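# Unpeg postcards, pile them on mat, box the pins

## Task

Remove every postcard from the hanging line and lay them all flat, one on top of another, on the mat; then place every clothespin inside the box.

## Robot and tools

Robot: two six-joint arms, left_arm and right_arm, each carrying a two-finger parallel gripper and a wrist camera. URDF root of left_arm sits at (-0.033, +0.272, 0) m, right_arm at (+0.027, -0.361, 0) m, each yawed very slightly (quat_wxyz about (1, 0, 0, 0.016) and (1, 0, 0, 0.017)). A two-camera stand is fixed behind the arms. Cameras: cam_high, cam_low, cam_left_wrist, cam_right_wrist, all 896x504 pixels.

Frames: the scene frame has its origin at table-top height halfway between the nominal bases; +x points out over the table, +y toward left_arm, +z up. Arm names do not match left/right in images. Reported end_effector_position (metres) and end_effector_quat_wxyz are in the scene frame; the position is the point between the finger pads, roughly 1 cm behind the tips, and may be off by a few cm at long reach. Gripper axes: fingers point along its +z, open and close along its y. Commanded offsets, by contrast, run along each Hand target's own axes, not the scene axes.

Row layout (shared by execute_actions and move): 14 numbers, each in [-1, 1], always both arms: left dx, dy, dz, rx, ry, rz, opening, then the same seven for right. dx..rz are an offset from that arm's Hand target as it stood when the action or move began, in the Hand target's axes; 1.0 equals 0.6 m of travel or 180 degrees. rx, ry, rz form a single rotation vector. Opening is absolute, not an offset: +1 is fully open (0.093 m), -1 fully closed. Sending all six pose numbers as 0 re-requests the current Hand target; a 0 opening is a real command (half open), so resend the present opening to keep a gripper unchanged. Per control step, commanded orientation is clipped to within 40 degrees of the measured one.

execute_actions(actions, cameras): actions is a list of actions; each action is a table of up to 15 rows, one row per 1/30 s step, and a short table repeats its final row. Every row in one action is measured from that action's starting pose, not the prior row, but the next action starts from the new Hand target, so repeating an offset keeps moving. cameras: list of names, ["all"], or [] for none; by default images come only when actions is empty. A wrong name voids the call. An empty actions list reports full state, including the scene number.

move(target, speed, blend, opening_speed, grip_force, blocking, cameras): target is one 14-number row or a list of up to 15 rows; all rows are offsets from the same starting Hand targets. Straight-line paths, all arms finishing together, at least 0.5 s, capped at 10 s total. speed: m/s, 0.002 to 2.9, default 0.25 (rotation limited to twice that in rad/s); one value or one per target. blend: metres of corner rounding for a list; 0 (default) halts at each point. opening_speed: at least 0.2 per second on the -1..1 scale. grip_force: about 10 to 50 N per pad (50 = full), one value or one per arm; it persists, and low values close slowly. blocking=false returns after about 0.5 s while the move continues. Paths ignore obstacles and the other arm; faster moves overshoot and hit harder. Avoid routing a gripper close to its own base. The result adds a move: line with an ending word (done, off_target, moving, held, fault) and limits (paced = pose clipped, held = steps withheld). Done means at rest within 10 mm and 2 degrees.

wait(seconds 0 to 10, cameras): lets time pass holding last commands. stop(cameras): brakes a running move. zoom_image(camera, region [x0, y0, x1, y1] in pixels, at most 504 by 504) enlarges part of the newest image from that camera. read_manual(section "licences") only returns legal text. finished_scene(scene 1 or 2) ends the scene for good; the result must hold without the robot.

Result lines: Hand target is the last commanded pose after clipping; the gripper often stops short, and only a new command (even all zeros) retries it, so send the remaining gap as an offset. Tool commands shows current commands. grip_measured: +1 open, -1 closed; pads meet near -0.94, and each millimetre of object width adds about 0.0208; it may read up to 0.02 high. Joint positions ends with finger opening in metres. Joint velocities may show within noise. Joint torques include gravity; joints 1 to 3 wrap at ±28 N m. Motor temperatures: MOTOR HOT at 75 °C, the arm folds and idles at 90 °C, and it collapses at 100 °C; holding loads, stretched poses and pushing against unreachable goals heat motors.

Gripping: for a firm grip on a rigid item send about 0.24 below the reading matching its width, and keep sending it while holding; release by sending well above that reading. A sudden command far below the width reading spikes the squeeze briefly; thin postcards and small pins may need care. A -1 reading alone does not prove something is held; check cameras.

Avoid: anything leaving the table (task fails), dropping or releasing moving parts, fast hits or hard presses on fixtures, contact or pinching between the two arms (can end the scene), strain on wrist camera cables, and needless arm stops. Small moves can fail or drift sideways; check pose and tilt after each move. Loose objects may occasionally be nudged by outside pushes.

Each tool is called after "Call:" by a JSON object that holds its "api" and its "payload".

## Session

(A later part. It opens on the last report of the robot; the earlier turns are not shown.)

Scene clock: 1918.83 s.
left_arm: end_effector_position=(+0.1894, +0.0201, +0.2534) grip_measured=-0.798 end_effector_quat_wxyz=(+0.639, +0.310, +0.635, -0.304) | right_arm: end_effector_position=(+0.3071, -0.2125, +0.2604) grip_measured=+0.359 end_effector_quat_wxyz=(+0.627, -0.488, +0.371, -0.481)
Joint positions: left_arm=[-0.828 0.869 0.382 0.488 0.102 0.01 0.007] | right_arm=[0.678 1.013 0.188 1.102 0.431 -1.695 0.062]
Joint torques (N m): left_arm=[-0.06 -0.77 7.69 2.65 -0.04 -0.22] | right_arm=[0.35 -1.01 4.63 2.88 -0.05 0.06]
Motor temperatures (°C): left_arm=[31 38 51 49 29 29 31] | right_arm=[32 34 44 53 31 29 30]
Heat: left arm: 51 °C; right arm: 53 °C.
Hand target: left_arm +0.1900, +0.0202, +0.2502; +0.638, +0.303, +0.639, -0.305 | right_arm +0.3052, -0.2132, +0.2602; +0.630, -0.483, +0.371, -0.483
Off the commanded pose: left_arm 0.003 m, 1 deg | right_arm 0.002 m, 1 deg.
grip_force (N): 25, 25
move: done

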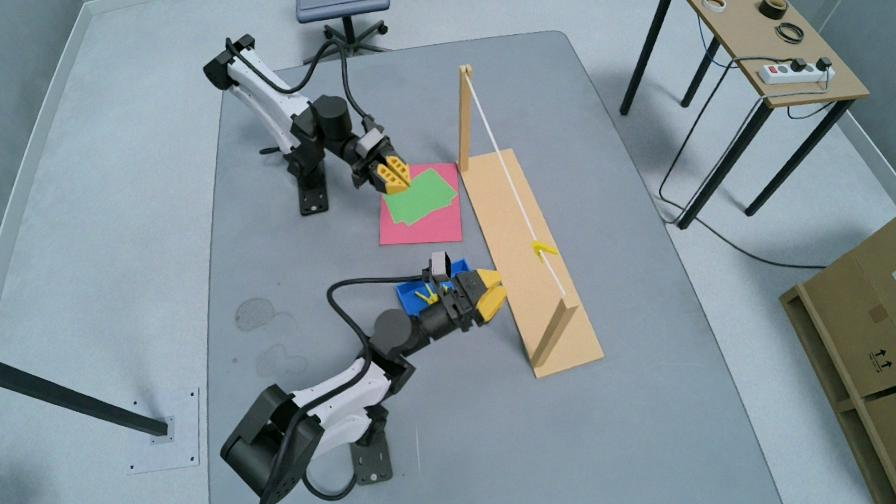

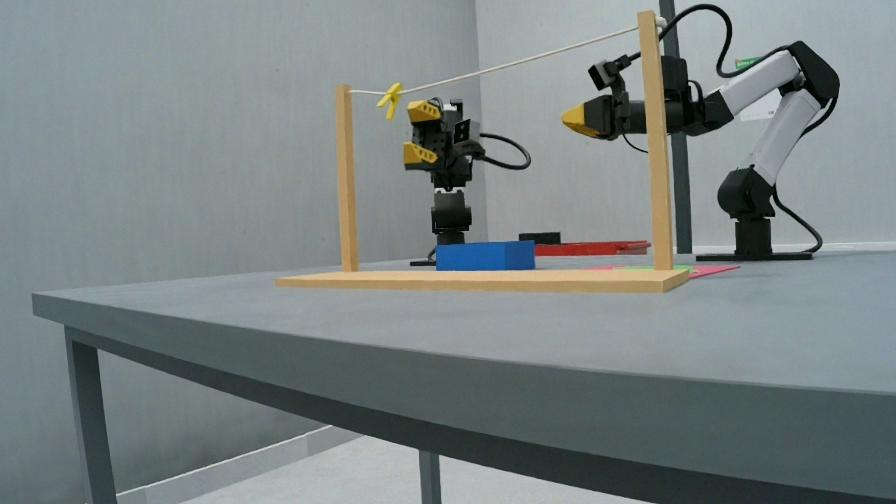

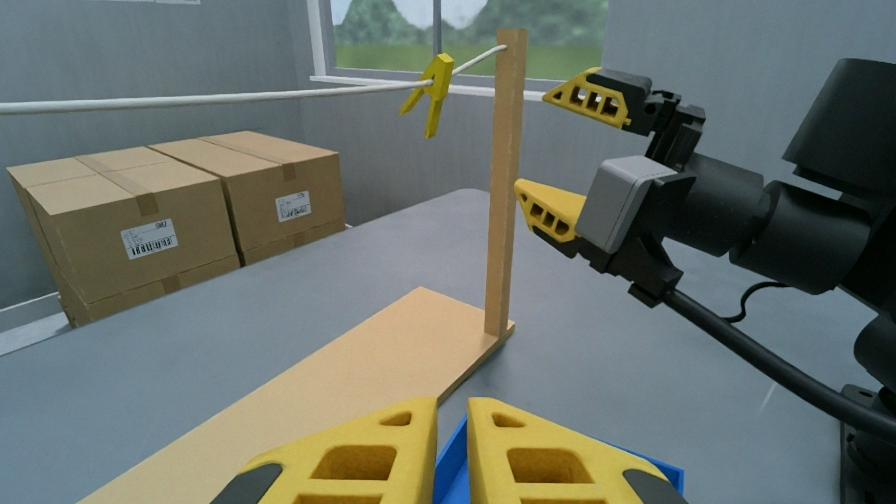

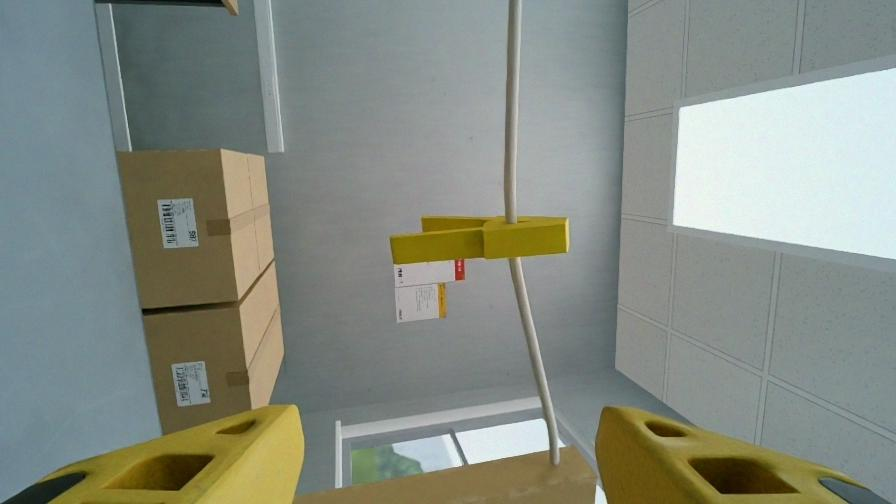

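Call:
{"api": "move", "payload": {"target": [[0,0,0,0,0,0,-0.8,-0.0167,-0.0083,0.055,0,0,0,0.36]], "speed": 0.08, "cameras": ["cam_left_wrist","cam_right_wrist"]}}

Scene clock: 1932.40 s.
left_arm: end_effector_position=(+0.1894, +0.0201, +0.2535) grip_measured=-0.798 end_effector_quat_wxyz=(+0.639, +0.310, +0.635, -0.304) | right_arm: end_effector_position=(+0.3299, -0.1970, +0.2573) grip_measured=+0.359 end_effector_quat_wxyz=(+0.612, -0.502, +0.376, -0.482)
Joint positions: left_arm=[-0.828 0.869 0.382 0.488 0.102 0.01 0.007] | right_arm=[0.669 1.16 0.276 1.12 0.431 -1.695 0.062]
Joint torques (N m): left_arm=[-0.28 -0.85 7.82 2.59 -0.04 -0.16] | right_arm=[-0.95 -1.87 7.46 2.94 -0.31 0.14]
Motor temperatures (°C): left_arm=[31 37 52 54 29 29 31] | right_arm=[32 34 42 53 31 29 30]
Heat: left arm: 54 °C; right arm: 53 °C.
Hand target: left_arm +0.1899, +0.0202, +0.2502; +0.638, +0.303, +0.639, -0.305 | right_arm +0.3322, -0.1956, +0.2737; +0.630, -0.483, +0.371, -0.483
Off the commanded pose: left_arm 0.003 m, 1 deg | right_arm 0.016 m, 3 deg.
grip_force (N): 25, 25
move: off_target (right_arm)
Images, in order (width x height): cam_left_wrist 896x504, cam_right_wrist 896x504.

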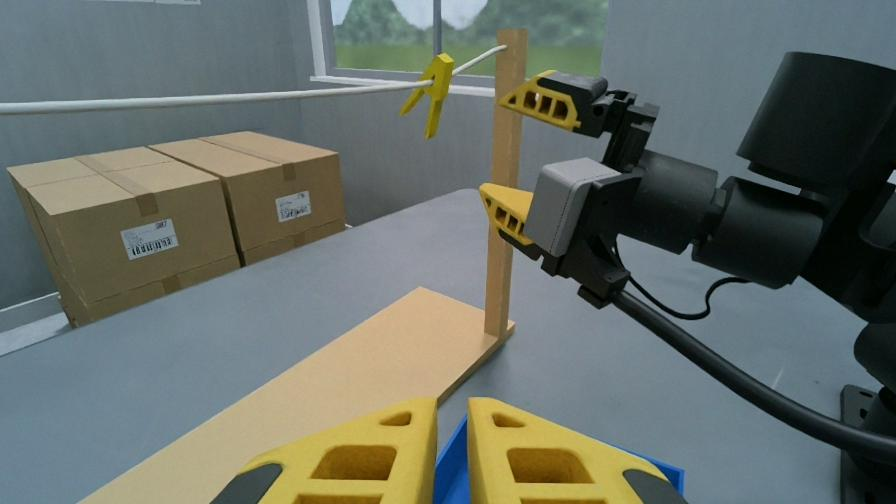

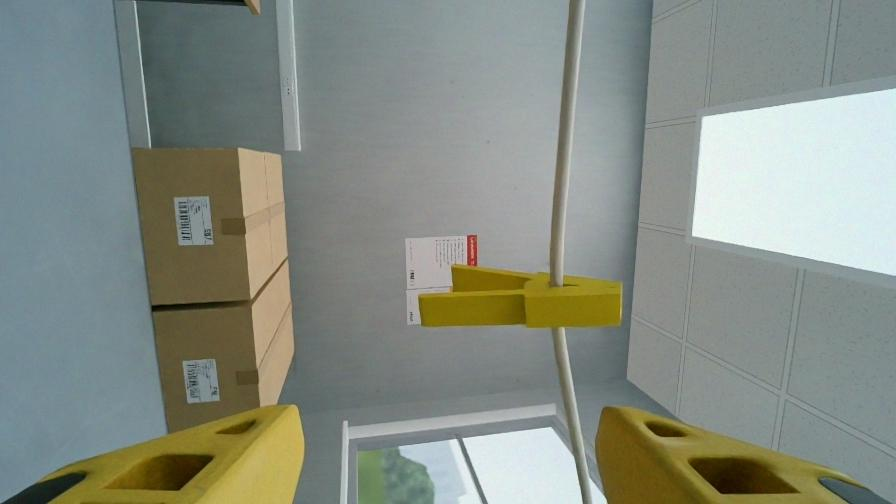

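Call:
{"api": "move", "payload": {"target": [[0,0,0,0,0,0,-0.8,-0.01,-0.015,0,0,0,0,0.36]], "speed": 0.08, "cameras": ["cam_right_wrist"]}}

Scene clock: 1941.57 s.
left_arm: end_effector_position=(+0.1894, +0.0201, +0.2535) grip_measured=-0.798 end_effector_quat_wxyz=(+0.639, +0.310, +0.635, -0.304) | right_arm: end_effector_position=(+0.3285, -0.1913, +0.2665) grip_measured=+0.359 end_effector_quat_wxyz=(+0.618, -0.499, +0.372, -0.480)
Joint positions: left_arm=[-0.828 0.869 0.382 0.488 0.102 0.01 0.007] | right_arm=[0.689 1.149 0.301 1.098 0.441 -1.699 0.062]
Joint torques (N m): left_arm=[-0.06 -0.79 7.56 2.64 -0.04 -0.22] | right_arm=[0.29 -3.22 7.61 2.6 -0.05 0.07]
Motor temperatures (°C): left_arm=[31 37 52 56 29 29 31] | right_arm=[32 34 43 53 31 29 30]
Heat: left arm: 56 °C; right arm: 53 °C.
Hand target: left_arm +0.1899, +0.0202, +0.2502; +0.638, +0.303, +0.639, -0.305 | right_arm +0.3284, -0.1904, +0.2822; +0.629, -0.483, +0.371, -0.483
Off the commanded pose: left_arm 0.003 m, 1 deg | right_arm 0.016 m, 2 deg.
grip_force (N): 25, 25
move: off_target (right_arm)
Images, in order (width x height): cam_right_wrist 896x504.

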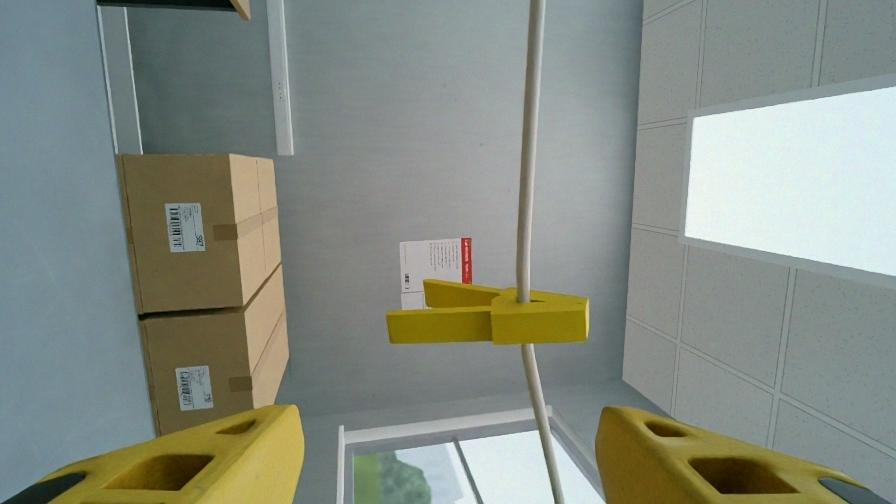

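Call:
{"api": "move", "payload": {"target": [[0,0,0,0,0,0,-0.8,-0.003,-0.01,0.035,0,0,0,0.36]], "speed": 0.06, "cameras": ["cam_right_wrist"]}}

Scene clock: 1948.57 s.
left_arm: end_effector_position=(+0.1894, +0.0201, +0.2535) grip_measured=-0.798 end_effector_quat_wxyz=(+0.639, +0.310, +0.635, -0.304) | right_arm: end_effector_position=(+0.3431, -0.1872, +0.2826) grip_measured=+0.359 end_effector_quat_wxyz=(+0.618, -0.491, +0.376, -0.486)
Joint positions: left_arm=[-0.828 0.869 0.382 0.488 0.102 0.01 0.007] | right_arm=[0.669 1.189 0.384 1.069 0.439 -1.699 0.062]
Joint torques (N m): left_arm=[0.14 -0.81 7.72 2.63 0.02 -0.21] | right_arm=[-0.91 -2.28 7.77 2.57 -0.38 0.18]
Motor temperatures (°C): left_arm=[31 36 52 58 29 29 31] | right_arm=[32 34 43 53 31 29 30]
Heat: left arm: 58 °C; right arm: 53 °C.
Hand target: left_arm +0.1899, +0.0202, +0.2502; +0.638, +0.303, +0.639, -0.305 | right_arm +0.3460, -0.1838, +0.2935; +0.630, -0.483, +0.371, -0.483
Off the commanded pose: left_arm 0.003 m, 1 deg | right_arm 0.012 m, 2 deg.
grip_force (N): 25, 25
move: off_target (right_arm)
Images, in order (width x height): cam_right_wrist 896x504.

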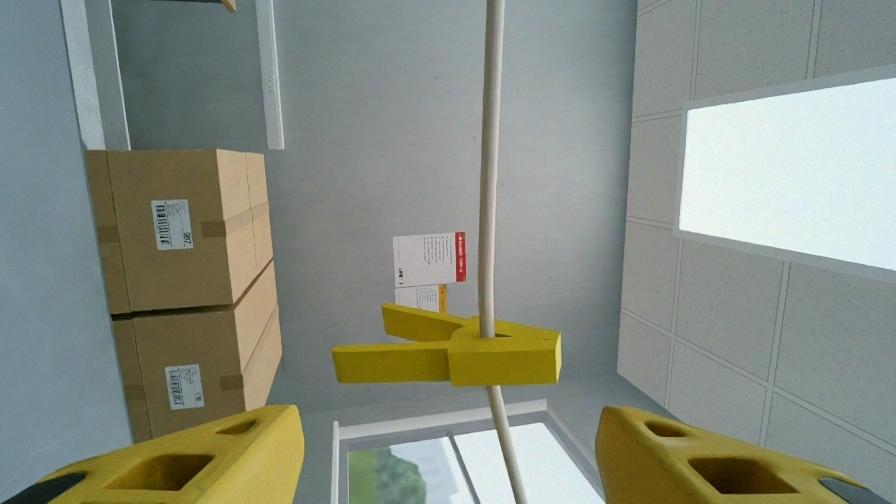

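Call:
{"api": "move", "payload": {"target": [[0,0,0,0,0,0,-0.8,-0.002,0.011,0,0,0,0,0.36]], "speed": 0.06, "cameras": ["cam_right_wrist"]}}

Scene clock: 1958.00 s.
left_arm: end_effector_position=(+0.1894, +0.0201, +0.2535) grip_measured=-0.798 end_effector_quat_wxyz=(+0.639, +0.310, +0.635, -0.304) | right_arm: end_effector_position=(+0.3465, -0.1843, +0.2753) grip_measured=+0.359 end_effector_quat_wxyz=(+0.613, -0.497, +0.377, -0.485)
Joint positions: left_arm=[-0.828 0.869 0.382 0.488 0.102 0.01 0.007] | right_arm=[0.669 1.221 0.384 1.085 0.439 -1.699 0.062]
Joint torques (N m): left_arm=[0.06 -0.91 7.56 2.64 0.02 -0.21] | right_arm=[-0.75 -2.44 6.8 2.9 -0.37 0.17]
Motor temperatures (°C): left_arm=[31 36 52 59 29 29 31] | right_arm=[32 34 43 52 31 29 30]
Heat: left arm: 59 °C; right arm: 52 °C.
Hand target: left_arm +0.1899, +0.0202, +0.2502; +0.638, +0.303, +0.639, -0.305 | right_arm +0.3473, -0.1822, +0.2870; +0.629, -0.483, +0.371, -0.483
Off the commanded pose: left_arm 0.003 m, 1 deg | right_arm 0.012 m, 3 deg.
grip_force (N): 25, 25
move: off_target (right_arm)
Images, in order (width x height): cam_right_wrist 896x504.

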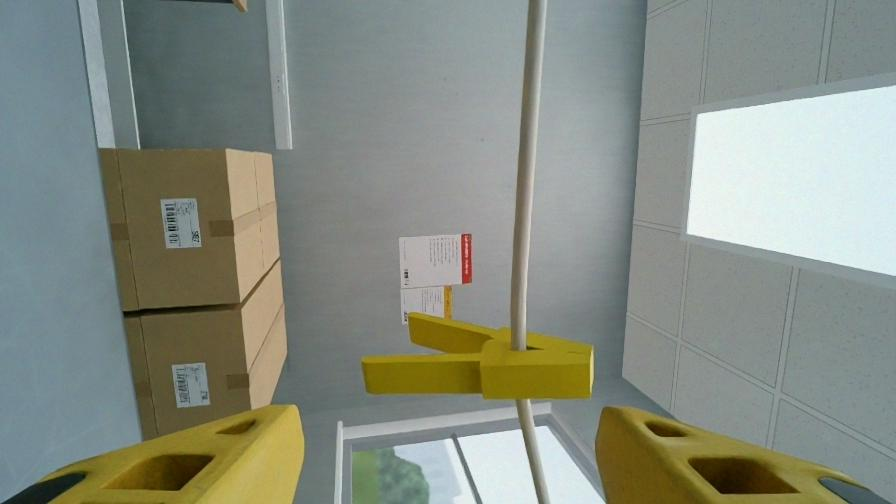

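Call:
{"api": "move", "payload": {"target": [[0,0,0,0,0,0,-0.8,0,-0.003,0.066,0,0,0,0.34]], "speed": 0.05, "cameras": ["cam_left_wrist","cam_right_wrist"]}}

Call:
{"api": "zoom_image", "payload": {"camera": "cam_left_wrist", "region": [360, 0, 600, 160]}}

Scene clock: 1969.57 s.
left_arm: end_effector_position=(+0.1894, +0.0201, +0.2535) grip_measured=-0.798 end_effector_quat_wxyz=(+0.639, +0.310, +0.635, -0.304) | right_arm: end_effector_position=(+0.3807, -0.1756, +0.2879) grip_measured=+0.341 end_effector_quat_wxyz=(+0.616, -0.492, +0.376, -0.487)
Joint positions: left_arm=[-0.828 0.869 0.382 0.488 0.102 0.01 0.007] | right_arm=[0.606 1.349 0.516 1.087 0.379 -1.684 0.062]
Joint torques (N m): left_arm=[-0.08 -0.73 7.69 2.61 -0.05 -0.15] | right_arm=[-0.91 -3.36 7.71 2.64 -0.37 0.24]
Motor temperatures (°C): left_arm=[31 36 52 60 29 29 31] | right_arm=[31 34 42 51 31 29 30]
Heat: left arm: 60 °C; right arm: 51 °C.
Hand target: left_arm +0.1899, +0.0202, +0.2502; +0.638, +0.303, +0.639, -0.305 | right_arm +0.3838, -0.1724, +0.2991; +0.630, -0.483, +0.371, -0.483
Off the commanded pose: left_arm 0.003 m, 1 deg | right_arm 0.012 m, 2 deg.
grip_force (N): 25, 25
move: off_target (right_arm)
Images, in order (width x height): cam_left_wrist 896x504, cam_right_wrist 896x504.

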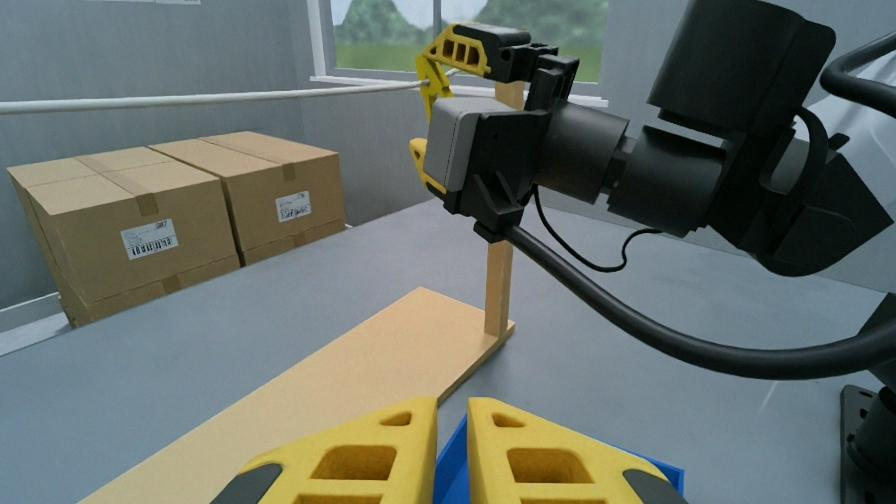

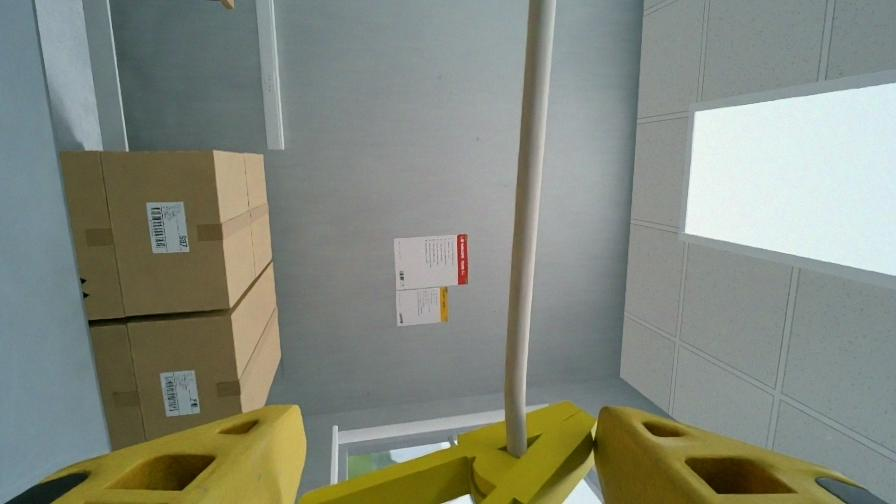

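Scaled by 2.100.

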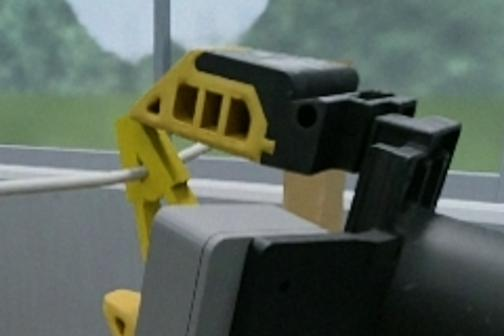

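Call:
{"api": "move", "payload": {"target": [[0,0,0,0,0,0,-0.8,0,0,0.014,0,0,0,0.3],[0,0,0,0,0,0,-0.8,0,0,0.014,0,0,0,0.05]], "speed": 0.05, "opening_speed": 0.3, "grip_force": [25, 15], "cameras": ["cam_left_wrist","cam_right_wrist"]}}

Call:
{"api": "zoom_image", "payload": {"camera": "cam_left_wrist", "region": [360, 0, 600, 160]}}

Scene clock: 1983.30 s.
left_arm: end_effector_position=(+0.1894, +0.0201, +0.2535) grip_measured=-0.798 end_effector_quat_wxyz=(+0.639, +0.310, +0.635, -0.304) | right_arm: end_effector_position=(+0.3882, -0.1734, +0.2908) grip_measured=+0.051 end_effector_quat_wxyz=(+0.617, -0.491, +0.375, -0.487)
Joint positions: left_arm=[-0.828 0.869 0.382 0.488 0.102 0.01 0.007] | right_arm=[0.595 1.376 0.547 1.085 0.368 -1.681 0.048]
Joint torques (N m): left_arm=[-0.18 -1.02 7.62 2.65 0.03 -0.26] | right_arm=[-0.95 -3.56 7.75 2.61 -0.38 0.23]
Motor temperatures (°C): left_arm=[31 35 52 62 29 29 31] | right_arm=[31 35 44 50 31 29 30]
Heat: left arm: 62 °C; right arm: 50 °C.
Hand target: left_arm +0.1899, +0.0202, +0.2502; +0.638, +0.303, +0.639, -0.305 | right_arm +0.3917, -0.1704, +0.3013; +0.630, -0.483, +0.371, -0.483
Off the commanded pose: left_arm 0.003 m, 1 deg | right_arm 0.011 m, 2 deg.
grip_force (N): 25, 15
move: off_target (right_arm); target 2's new opening was sent with right_arm's hand 0.011 m and 2 deg from that target
Images, in order (width x height): cam_left_wrist 896x504, cam_right_wrist 896x504.

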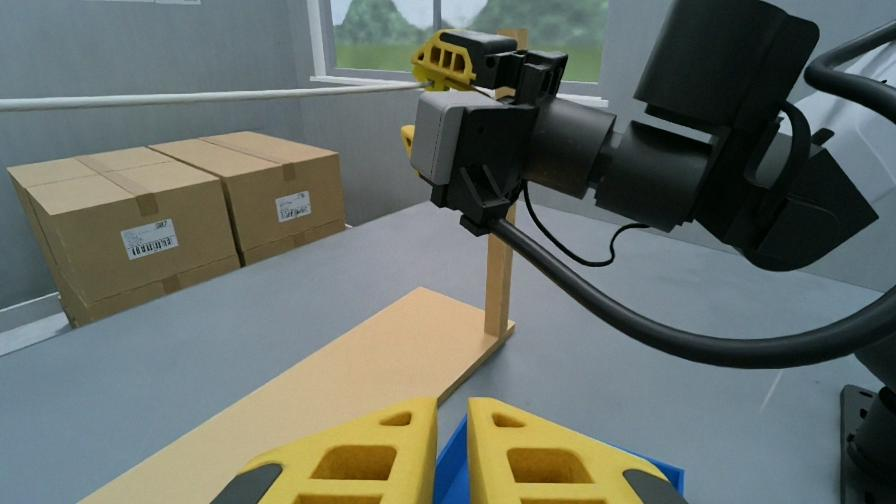

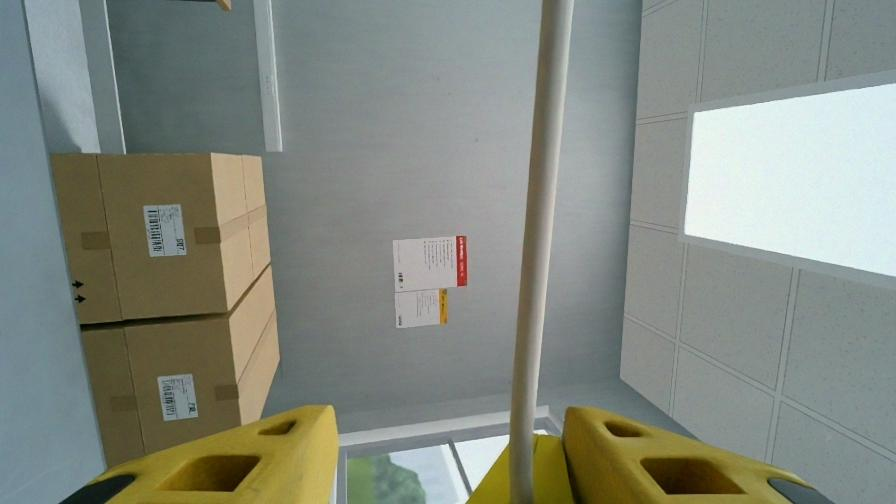

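Scaled by 2.100.

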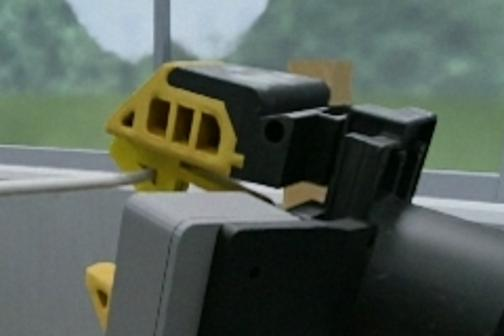

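Call:
{"api": "move", "payload": {"target": [[0,0,0,0,0,0,-0.8,0,-0.008,0,0,0,0,-0.19],[0,0,0,0,0,0,-0.8,0,-0.008,-0.035,0,0,0,-0.19],[0,0,0,0,0,0,-0.8,0,-0.012,-0.058,0,0,0,-0.25]], "speed": 0.04, "opening_speed": 0.3, "cameras": ["cam_left_wrist","cam_right_wrist"]}}

Call:
{"api": "zoom_image", "payload": {"camera": "cam_left_wrist", "region": [360, 0, 600, 160]}}

Scene clock: 1996.17 s.
left_arm: end_effector_position=(+0.1894, +0.0201, +0.2535) grip_measured=-0.798 end_effector_quat_wxyz=(+0.639, +0.310, +0.635, -0.304) | right_arm: end_effector_position=(+0.3610, -0.1781, +0.2987) grip_measured=-0.249 end_effector_quat_wxyz=(+0.629, -0.485, +0.370, -0.482)
Joint positions: left_arm=[-0.828 0.869 0.382 0.488 0.102 0.01 0.007] | right_arm=[0.638 1.254 0.477 1.057 0.393 -1.683 0.033]
Joint torques (N m): left_arm=[-0.25 -0.64 7.61 2.65 0 -0.26] | right_arm=[0.29 -4.45 4.72 2.57 -0.05 0.07]
Motor temperatures (°C): left_arm=[31 35 52 62 29 29 31] | right_arm=[31 35 43 49 31 29 30]
Heat: left arm: 62 °C; right arm: 49 °C.
Hand target: left_arm +0.1899, +0.0202, +0.2502; +0.638, +0.303, +0.639, -0.305 | right_arm +0.3574, -0.1796, +0.2992; +0.629, -0.483, +0.371, -0.483
Off the commanded pose: left_arm 0.003 m, 1 deg | right_arm 0.004 m, 0 deg.
grip_force (N): 25, 15
move: done
Images, in order (width x height): cam_left_wrist 896x504, cam_right_wrist 896x504.

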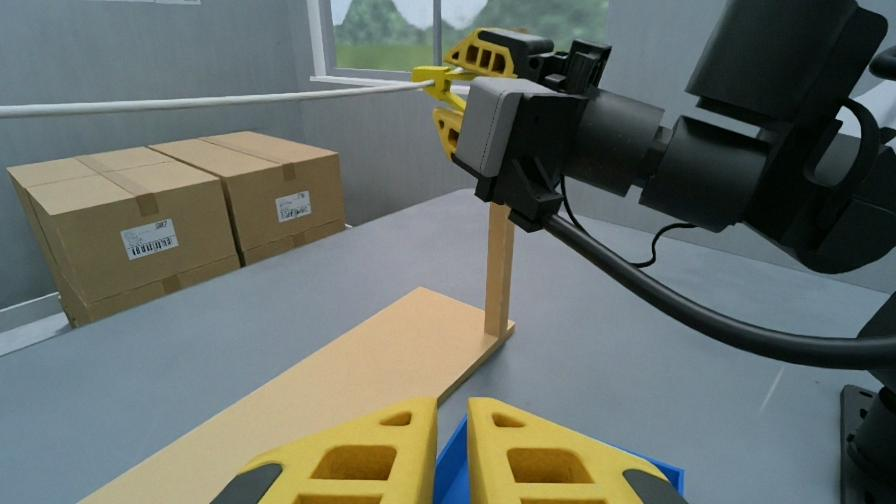

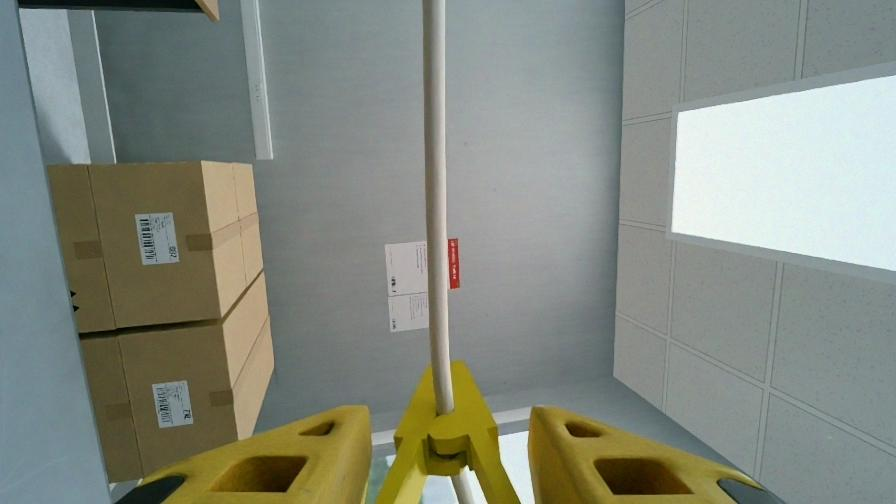

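Scaled by 2.100.

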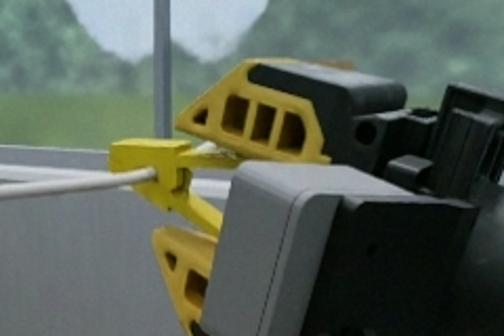

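Call:
{"api": "move", "payload": {"target": [[0,0,0,0,0,0,-0.8,0,0,0,0,0,0,-0.95]], "speed": 0.04, "opening_speed": 0.3, "grip_force": [25, 40], "cameras": ["cam_left_wrist","cam_right_wrist"]}}

Call:
{"api": "zoom_image", "payload": {"camera": "cam_left_wrist", "region": [360, 0, 600, 160]}}

Call:
{"api": "zoom_image", "payload": {"camera": "cam_right_wrist", "region": [340, 304, 560, 504]}}

Scene clock: 2011.57 s.
left_arm: end_effector_position=(+0.1894, +0.0201, +0.2535) grip_measured=-0.798 end_effector_quat_wxyz=(+0.639, +0.310, +0.635, -0.304) | right_arm: end_effector_position=(+0.3611, -0.1781, +0.2985) grip_measured=-0.730 end_effector_quat_wxyz=(+0.628, -0.486, +0.370, -0.482)
Joint positions: left_arm=[-0.828 0.869 0.382 0.488 0.102 0.01 0.007] | right_arm=[0.638 1.254 0.477 1.056 0.393 -1.684 0.01]
Joint torques (N m): left_arm=[0.03 -0.94 7.56 2.66 0 -0.2] | right_arm=[0.29 -4.46 4.72 2.58 -0.06 0.07]
Motor temperatures (°C): left_arm=[31 35 52 63 29 29 31] | right_arm=[31 36 43 50 31 29 30]
Heat: left arm: 63 °C; right arm: 50 °C.
Hand target: left_arm +0.1899, +0.0202, +0.2502; +0.638, +0.303, +0.639, -0.305 | right_arm +0.3574, -0.1796, +0.2992; +0.629, -0.483, +0.371, -0.483
Off the commanded pose: left_arm 0.003 m, 1 deg | right_arm 0.004 m, 0 deg.
grip_force (N): 25, 40
move: done
Images, in order (width x height): cam_left_wrist 896x504, cam_right_wrist 896x504.

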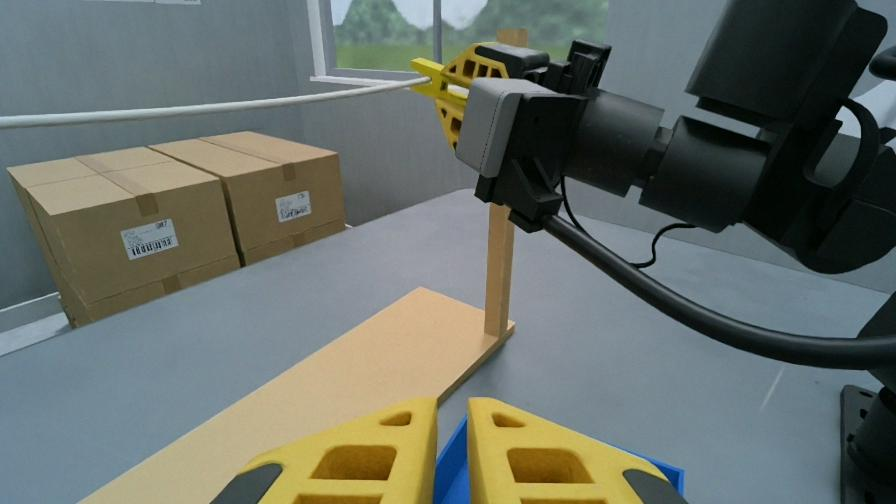

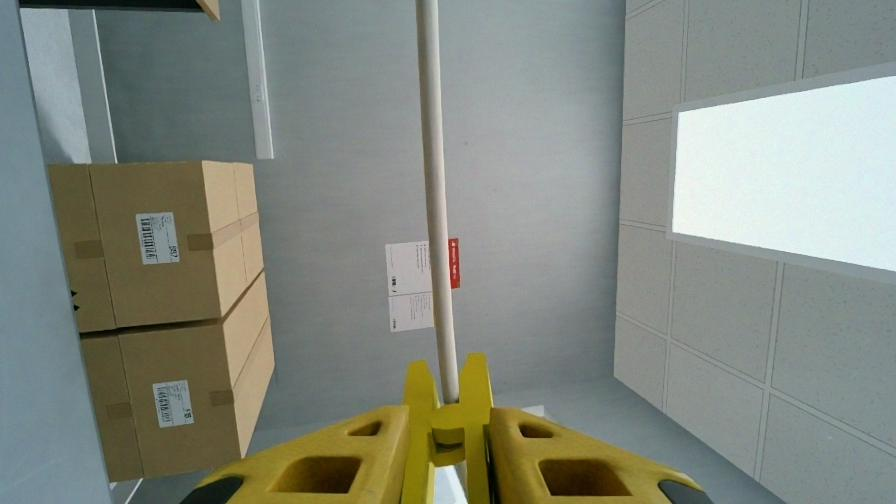

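Scaled by 2.100.

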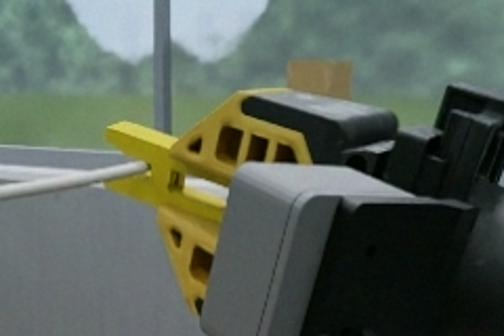

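Scaled by 2.291.

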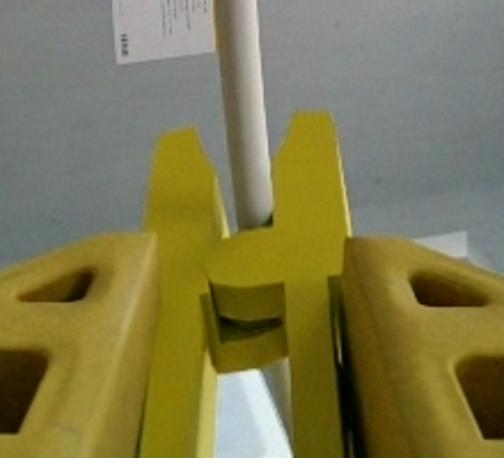

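Call:
{"api": "move", "payload": {"target": [[0,0,0,0,0,0,-0.8,0,0,-0.08,0,0,0,-0.95]], "speed": 0.05, "cameras": ["cam_left_wrist","cam_right_wrist"]}}

Scene clock: 2017.63 s.
left_arm: end_effector_position=(+0.1894, +0.0201, +0.2535) grip_measured=-0.798 end_effector_quat_wxyz=(+0.639, +0.310, +0.635, -0.304) | right_arm: end_effector_position=(+0.3151, -0.1900, +0.2879) grip_measured=-0.732 end_effector_quat_wxyz=(+0.630, -0.484, +0.369, -0.482)
Joint positions: left_arm=[-0.828 0.869 0.382 0.488 0.102 0.01 0.007] | right_arm=[0.742 1.062 0.32 1.039 0.492 -1.716 0.01]
Joint torques (N m): left_arm=[-0.14 -0.59 7.49 2.64 0.05 -0.19] | right_arm=[0.29 -2.81 4.83 2.53 -0.07 0.06]
Motor temperatures (°C): left_arm=[31 35 52 64 29 29 31] | right_arm=[31 36 42 50 31 29 30]
Heat: left arm: 64 °C; right arm: 50 °C.
Hand target: left_arm +0.1899, +0.0202, +0.2502; +0.638, +0.303, +0.639, -0.305 | right_arm +0.3126, -0.1916, +0.2869; +0.630, -0.483, +0.371, -0.483
Off the commanded pose: left_arm 0.003 m, 1 deg | right_arm 0.003 m, 0 deg.
grip_force (N): 25, 40
move: done
Images, in order (width x height): cam_left_wrist 896x504, cam_right_wrist 896x504.

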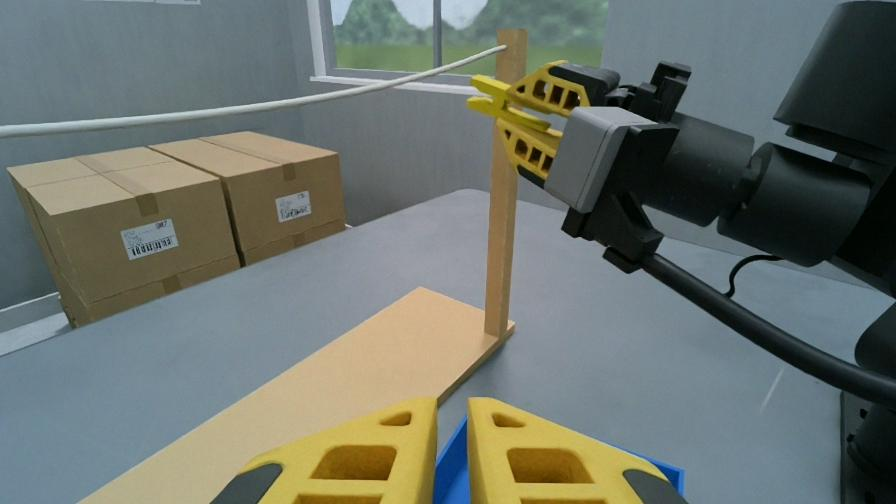

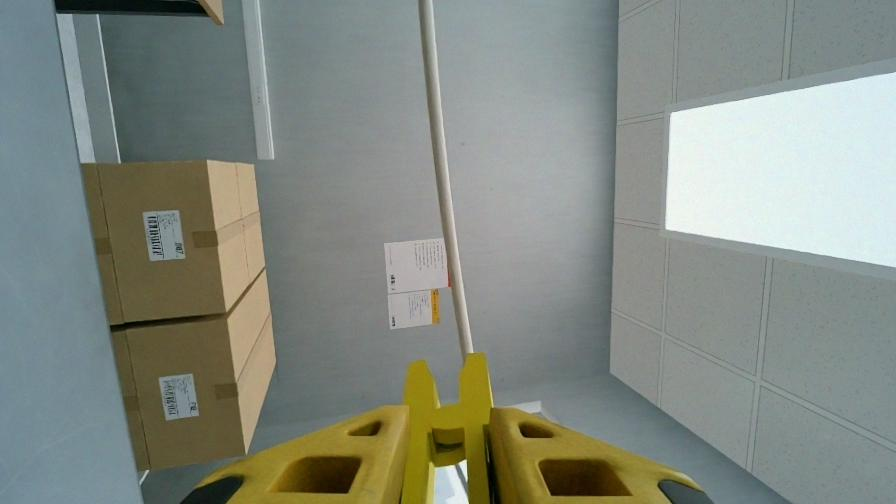

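Call:
{"api": "move", "payload": {"target": [[0,0,-0.08,0,0,0,-0.8,0,0,-0.067,0,0,0,-0.95],[0,0,-0.08,0,0,0,-0.8,-0.0778,0.1172,-0.1217,-0.4115,0.1163,0.3678,-0.95]], "speed": 0.15, "blend": [0.02, 0], "cameras": ["all"]}}

Scene clock: 2063.43 s.
left_arm: end_effector_position=(+0.1597, +0.0565, +0.2553) grip_measured=-0.798 end_effector_quat_wxyz=(+0.643, +0.306, +0.634, -0.302) | right_arm: end_effector_position=(+0.2468, -0.1641, +0.1887) grip_measured=-0.732 end_effector_quat_wxyz=(+0.301, -0.401, +0.855, +0.134)
Joint positions: left_arm=[-0.805 0.551 0.315 0.246 0.116 0.009 0.007] | right_arm=[0.629 1.081 0.969 -0.797 -0.12 -0.173 0.01]
Joint torques (N m): left_arm=[0.95 0.01 7.84 2.42 0.23 -0.19] | right_arm=[-0.91 -1.96 8.46 2.07 -0.37 0.09]
Motor temperatures (°C): left_arm=[31 34 51 64 29 29 31] | right_arm=[31 35 42 48 31 29 31]
Heat: left arm: 64 °C; right arm: 48 °C.
Hand target: left_arm +0.1597, +0.0574, +0.2502; +0.638, +0.303, +0.639, -0.305 | right_arm +0.2500, -0.1600, +0.2001; +0.310, -0.397, +0.852, +0.145
Off the commanded pose: left_arm 0.005 m, 1 deg | right_arm 0.013 m, 2 deg.
grip_force (N): 25, 40
move: off_target (right_arm)

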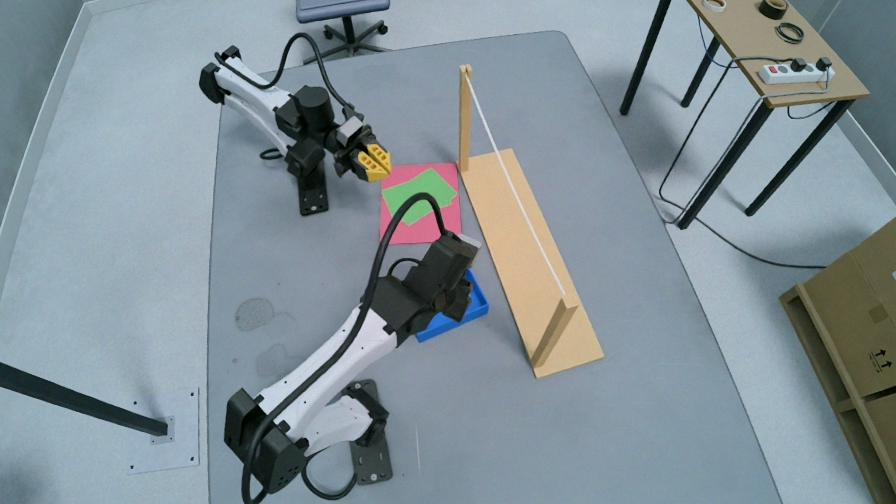

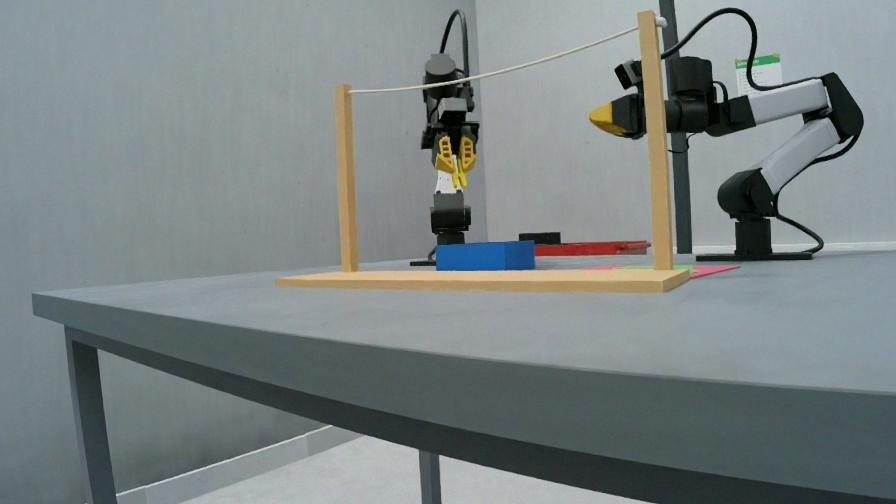

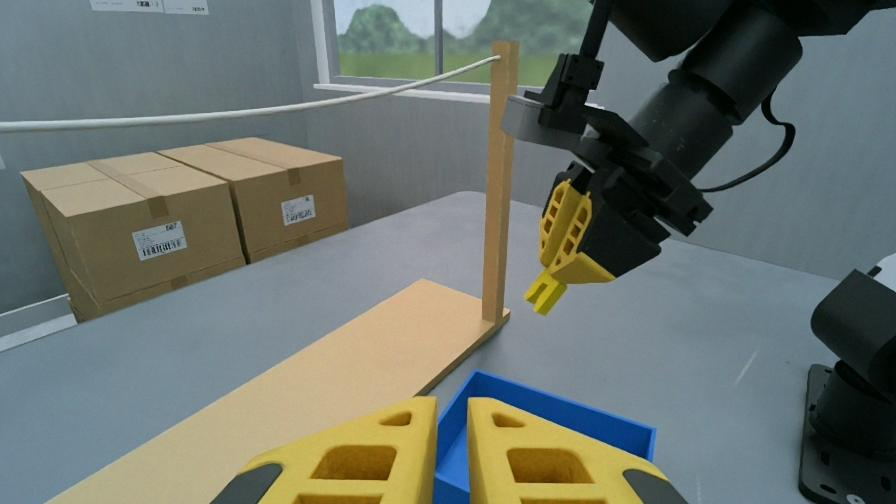

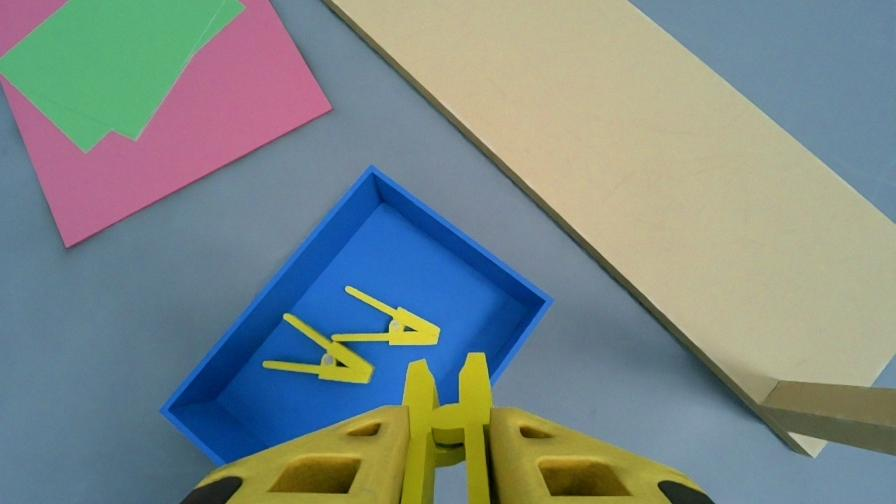

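Call:
{"api": "move", "payload": {"target": [[0,0,0,0,0,0,-0.8,0.0688,0.0597,0.1162,0,0,0,-0.95]], "speed": 0.12, "cameras": ["cam_right_wrist"]}}

Scene clock: 2110.53 s.
left_arm: end_effector_position=(+0.1597, +0.0565, +0.2553) grip_measured=-0.798 end_effector_quat_wxyz=(+0.643, +0.306, +0.634, -0.302) | right_arm: end_effector_position=(+0.2293, -0.1287, +0.1214) grip_measured=-0.732 end_effector_quat_wxyz=(+0.304, -0.400, +0.852, +0.146)
Joint positions: left_arm=[-0.805 0.551 0.315 0.246 0.116 0.009 0.007] | right_arm=[0.805 1.122 0.712 -0.472 -0.029 -0.028 0.01]
Joint torques (N m): left_arm=[0.87 -0.08 7.65 2.45 0.21 -0.2] | right_arm=[0.29 -2.28 5.29 2.42 0.01 0.1]
Motor temperatures (°C): left_arm=[31 34 51 60 28 29 31] | right_arm=[31 34 45 45 31 29 31]
Heat: left arm: 60 °C; right arm: 45 °C.
Hand target: left_arm +0.1597, +0.0574, +0.2502; +0.638, +0.303, +0.639, -0.305 | right_arm +0.2309, -0.1268, +0.1200; +0.310, -0.397, +0.852, +0.145
Off the commanded pose: left_arm 0.005 m, 1 deg | right_arm 0.003 m, 1 deg.
grip_force (N): 25, 40
move: done
Images, in order (width x height): cam_right_wrist 896x504.

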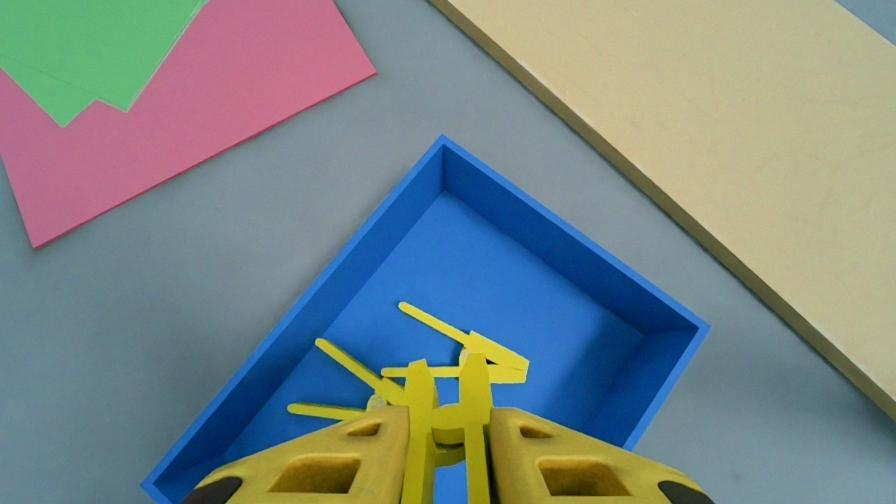

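Call:
{"api": "move", "payload": {"target": [[0,0,0,0,0,0,-0.8,-0.0128,-0.0492,0.0107,0,0,0,-0.95],[0,0,0,0,0,0,-0.8,0.06,-0.0492,0.0975,0,0,0,-0.95]], "speed": [0.12, 0.06], "cameras": ["cam_right_wrist"]}}

Scene clock: 2135.50 s.
left_arm: end_effector_position=(+0.1597, +0.0565, +0.2553) grip_measured=-0.798 end_effector_quat_wxyz=(+0.643, +0.306, +0.634, -0.302) | right_arm: end_effector_position=(+0.2613, -0.1380, +0.0567) grip_measured=-0.732 end_effector_quat_wxyz=(+0.313, -0.395, +0.852, +0.140)
Joint positions: left_arm=[-0.805 0.551 0.315 0.246 0.116 0.009 0.007] | right_arm=[0.681 1.3 0.54 -0.116 -0.089 -0.121 0.01]
Joint torques (N m): left_arm=[0.75 0.02 7.72 2.38 0.2 -0.12] | right_arm=[-0.84 -2.73 4.38 2.39 -0.33 -0.03]
Motor temperatures (°C): left_arm=[31 33 51 60 28 29 30] | right_arm=[31 34 43 47 31 29 31]
Heat: left arm: 60 °C; right arm: 47 °C.
Hand target: left_arm +0.1597, +0.0574, +0.2502; +0.638, +0.303, +0.639, -0.305 | right_arm +0.2601, -0.1381, +0.0522; +0.310, -0.397, +0.852, +0.145
Off the commanded pose: left_arm 0.005 m, 1 deg | right_arm 0.005 m, 1 deg.
grip_force (N): 25, 40
move: done
Images, in order (width x height): cam_right_wrist 896x504.

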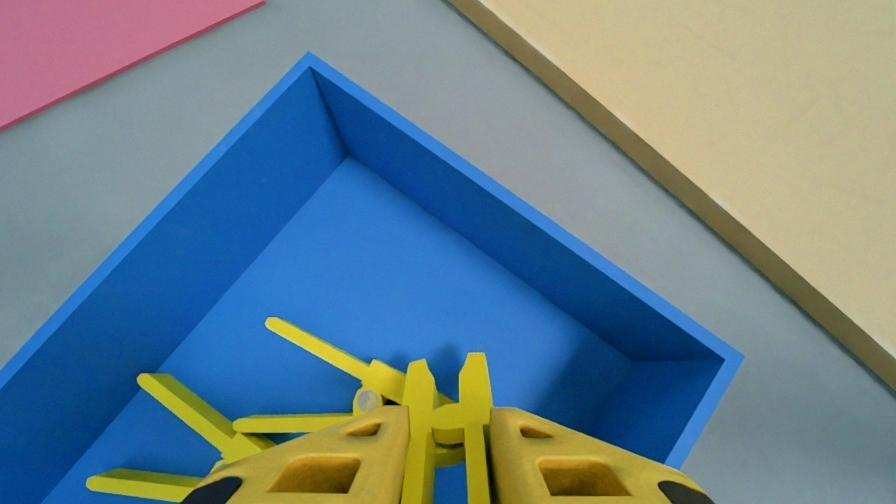

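Call:
{"api": "move", "payload": {"target": [[0,0,0,0,0,0,-0.8,-0.0101,0.02,0.0085,0,0,0,-0.95],[0,0,0,0,0,0,-0.8,-0.0101,0.02,0.0085,0,0,0,-0.3]], "speed": 0.06, "opening_speed": 0.25, "cameras": ["cam_right_wrist"]}}

Scene clock: 2148.30 s.
left_arm: end_effector_position=(+0.1597, +0.0565, +0.2553) grip_measured=-0.798 end_effector_quat_wxyz=(+0.643, +0.306, +0.634, -0.302) | right_arm: end_effector_position=(+0.2566, -0.1261, +0.0530) grip_measured=-0.300 end_effector_quat_wxyz=(+0.313, -0.398, +0.850, +0.143)
Joint positions: left_arm=[-0.805 0.551 0.315 0.246 0.116 0.009 0.007] | right_arm=[0.73 1.33 0.54 -0.079 -0.065 -0.087 0.031]
Joint torques (N m): left_arm=[0.79 0.12 7.51 2.44 0.17 -0.2] | right_arm=[0.16 -2.99 5.78 2.14 -0.16 0.11]
Motor temperatures (°C): left_arm=[31 33 51 60 28 29 30] | right_arm=[31 34 42 47 31 29 31]
Heat: left arm: 60 °C; right arm: 47 °C.
Hand target: left_arm +0.1597, +0.0574, +0.2502; +0.638, +0.303, +0.639, -0.305 | right_arm +0.2559, -0.1242, +0.0522; +0.310, -0.397, +0.852, +0.145
Off the commanded pose: left_arm 0.005 m, 1 deg | right_arm 0.002 m, 0 deg.
grip_force (N): 25, 40
move: done
Images, in order (width x height): cam_right_wrist 896x504.

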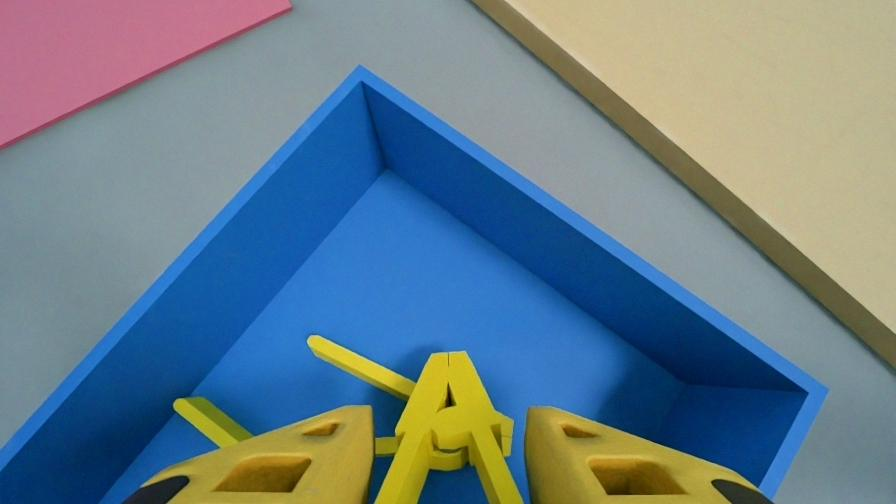

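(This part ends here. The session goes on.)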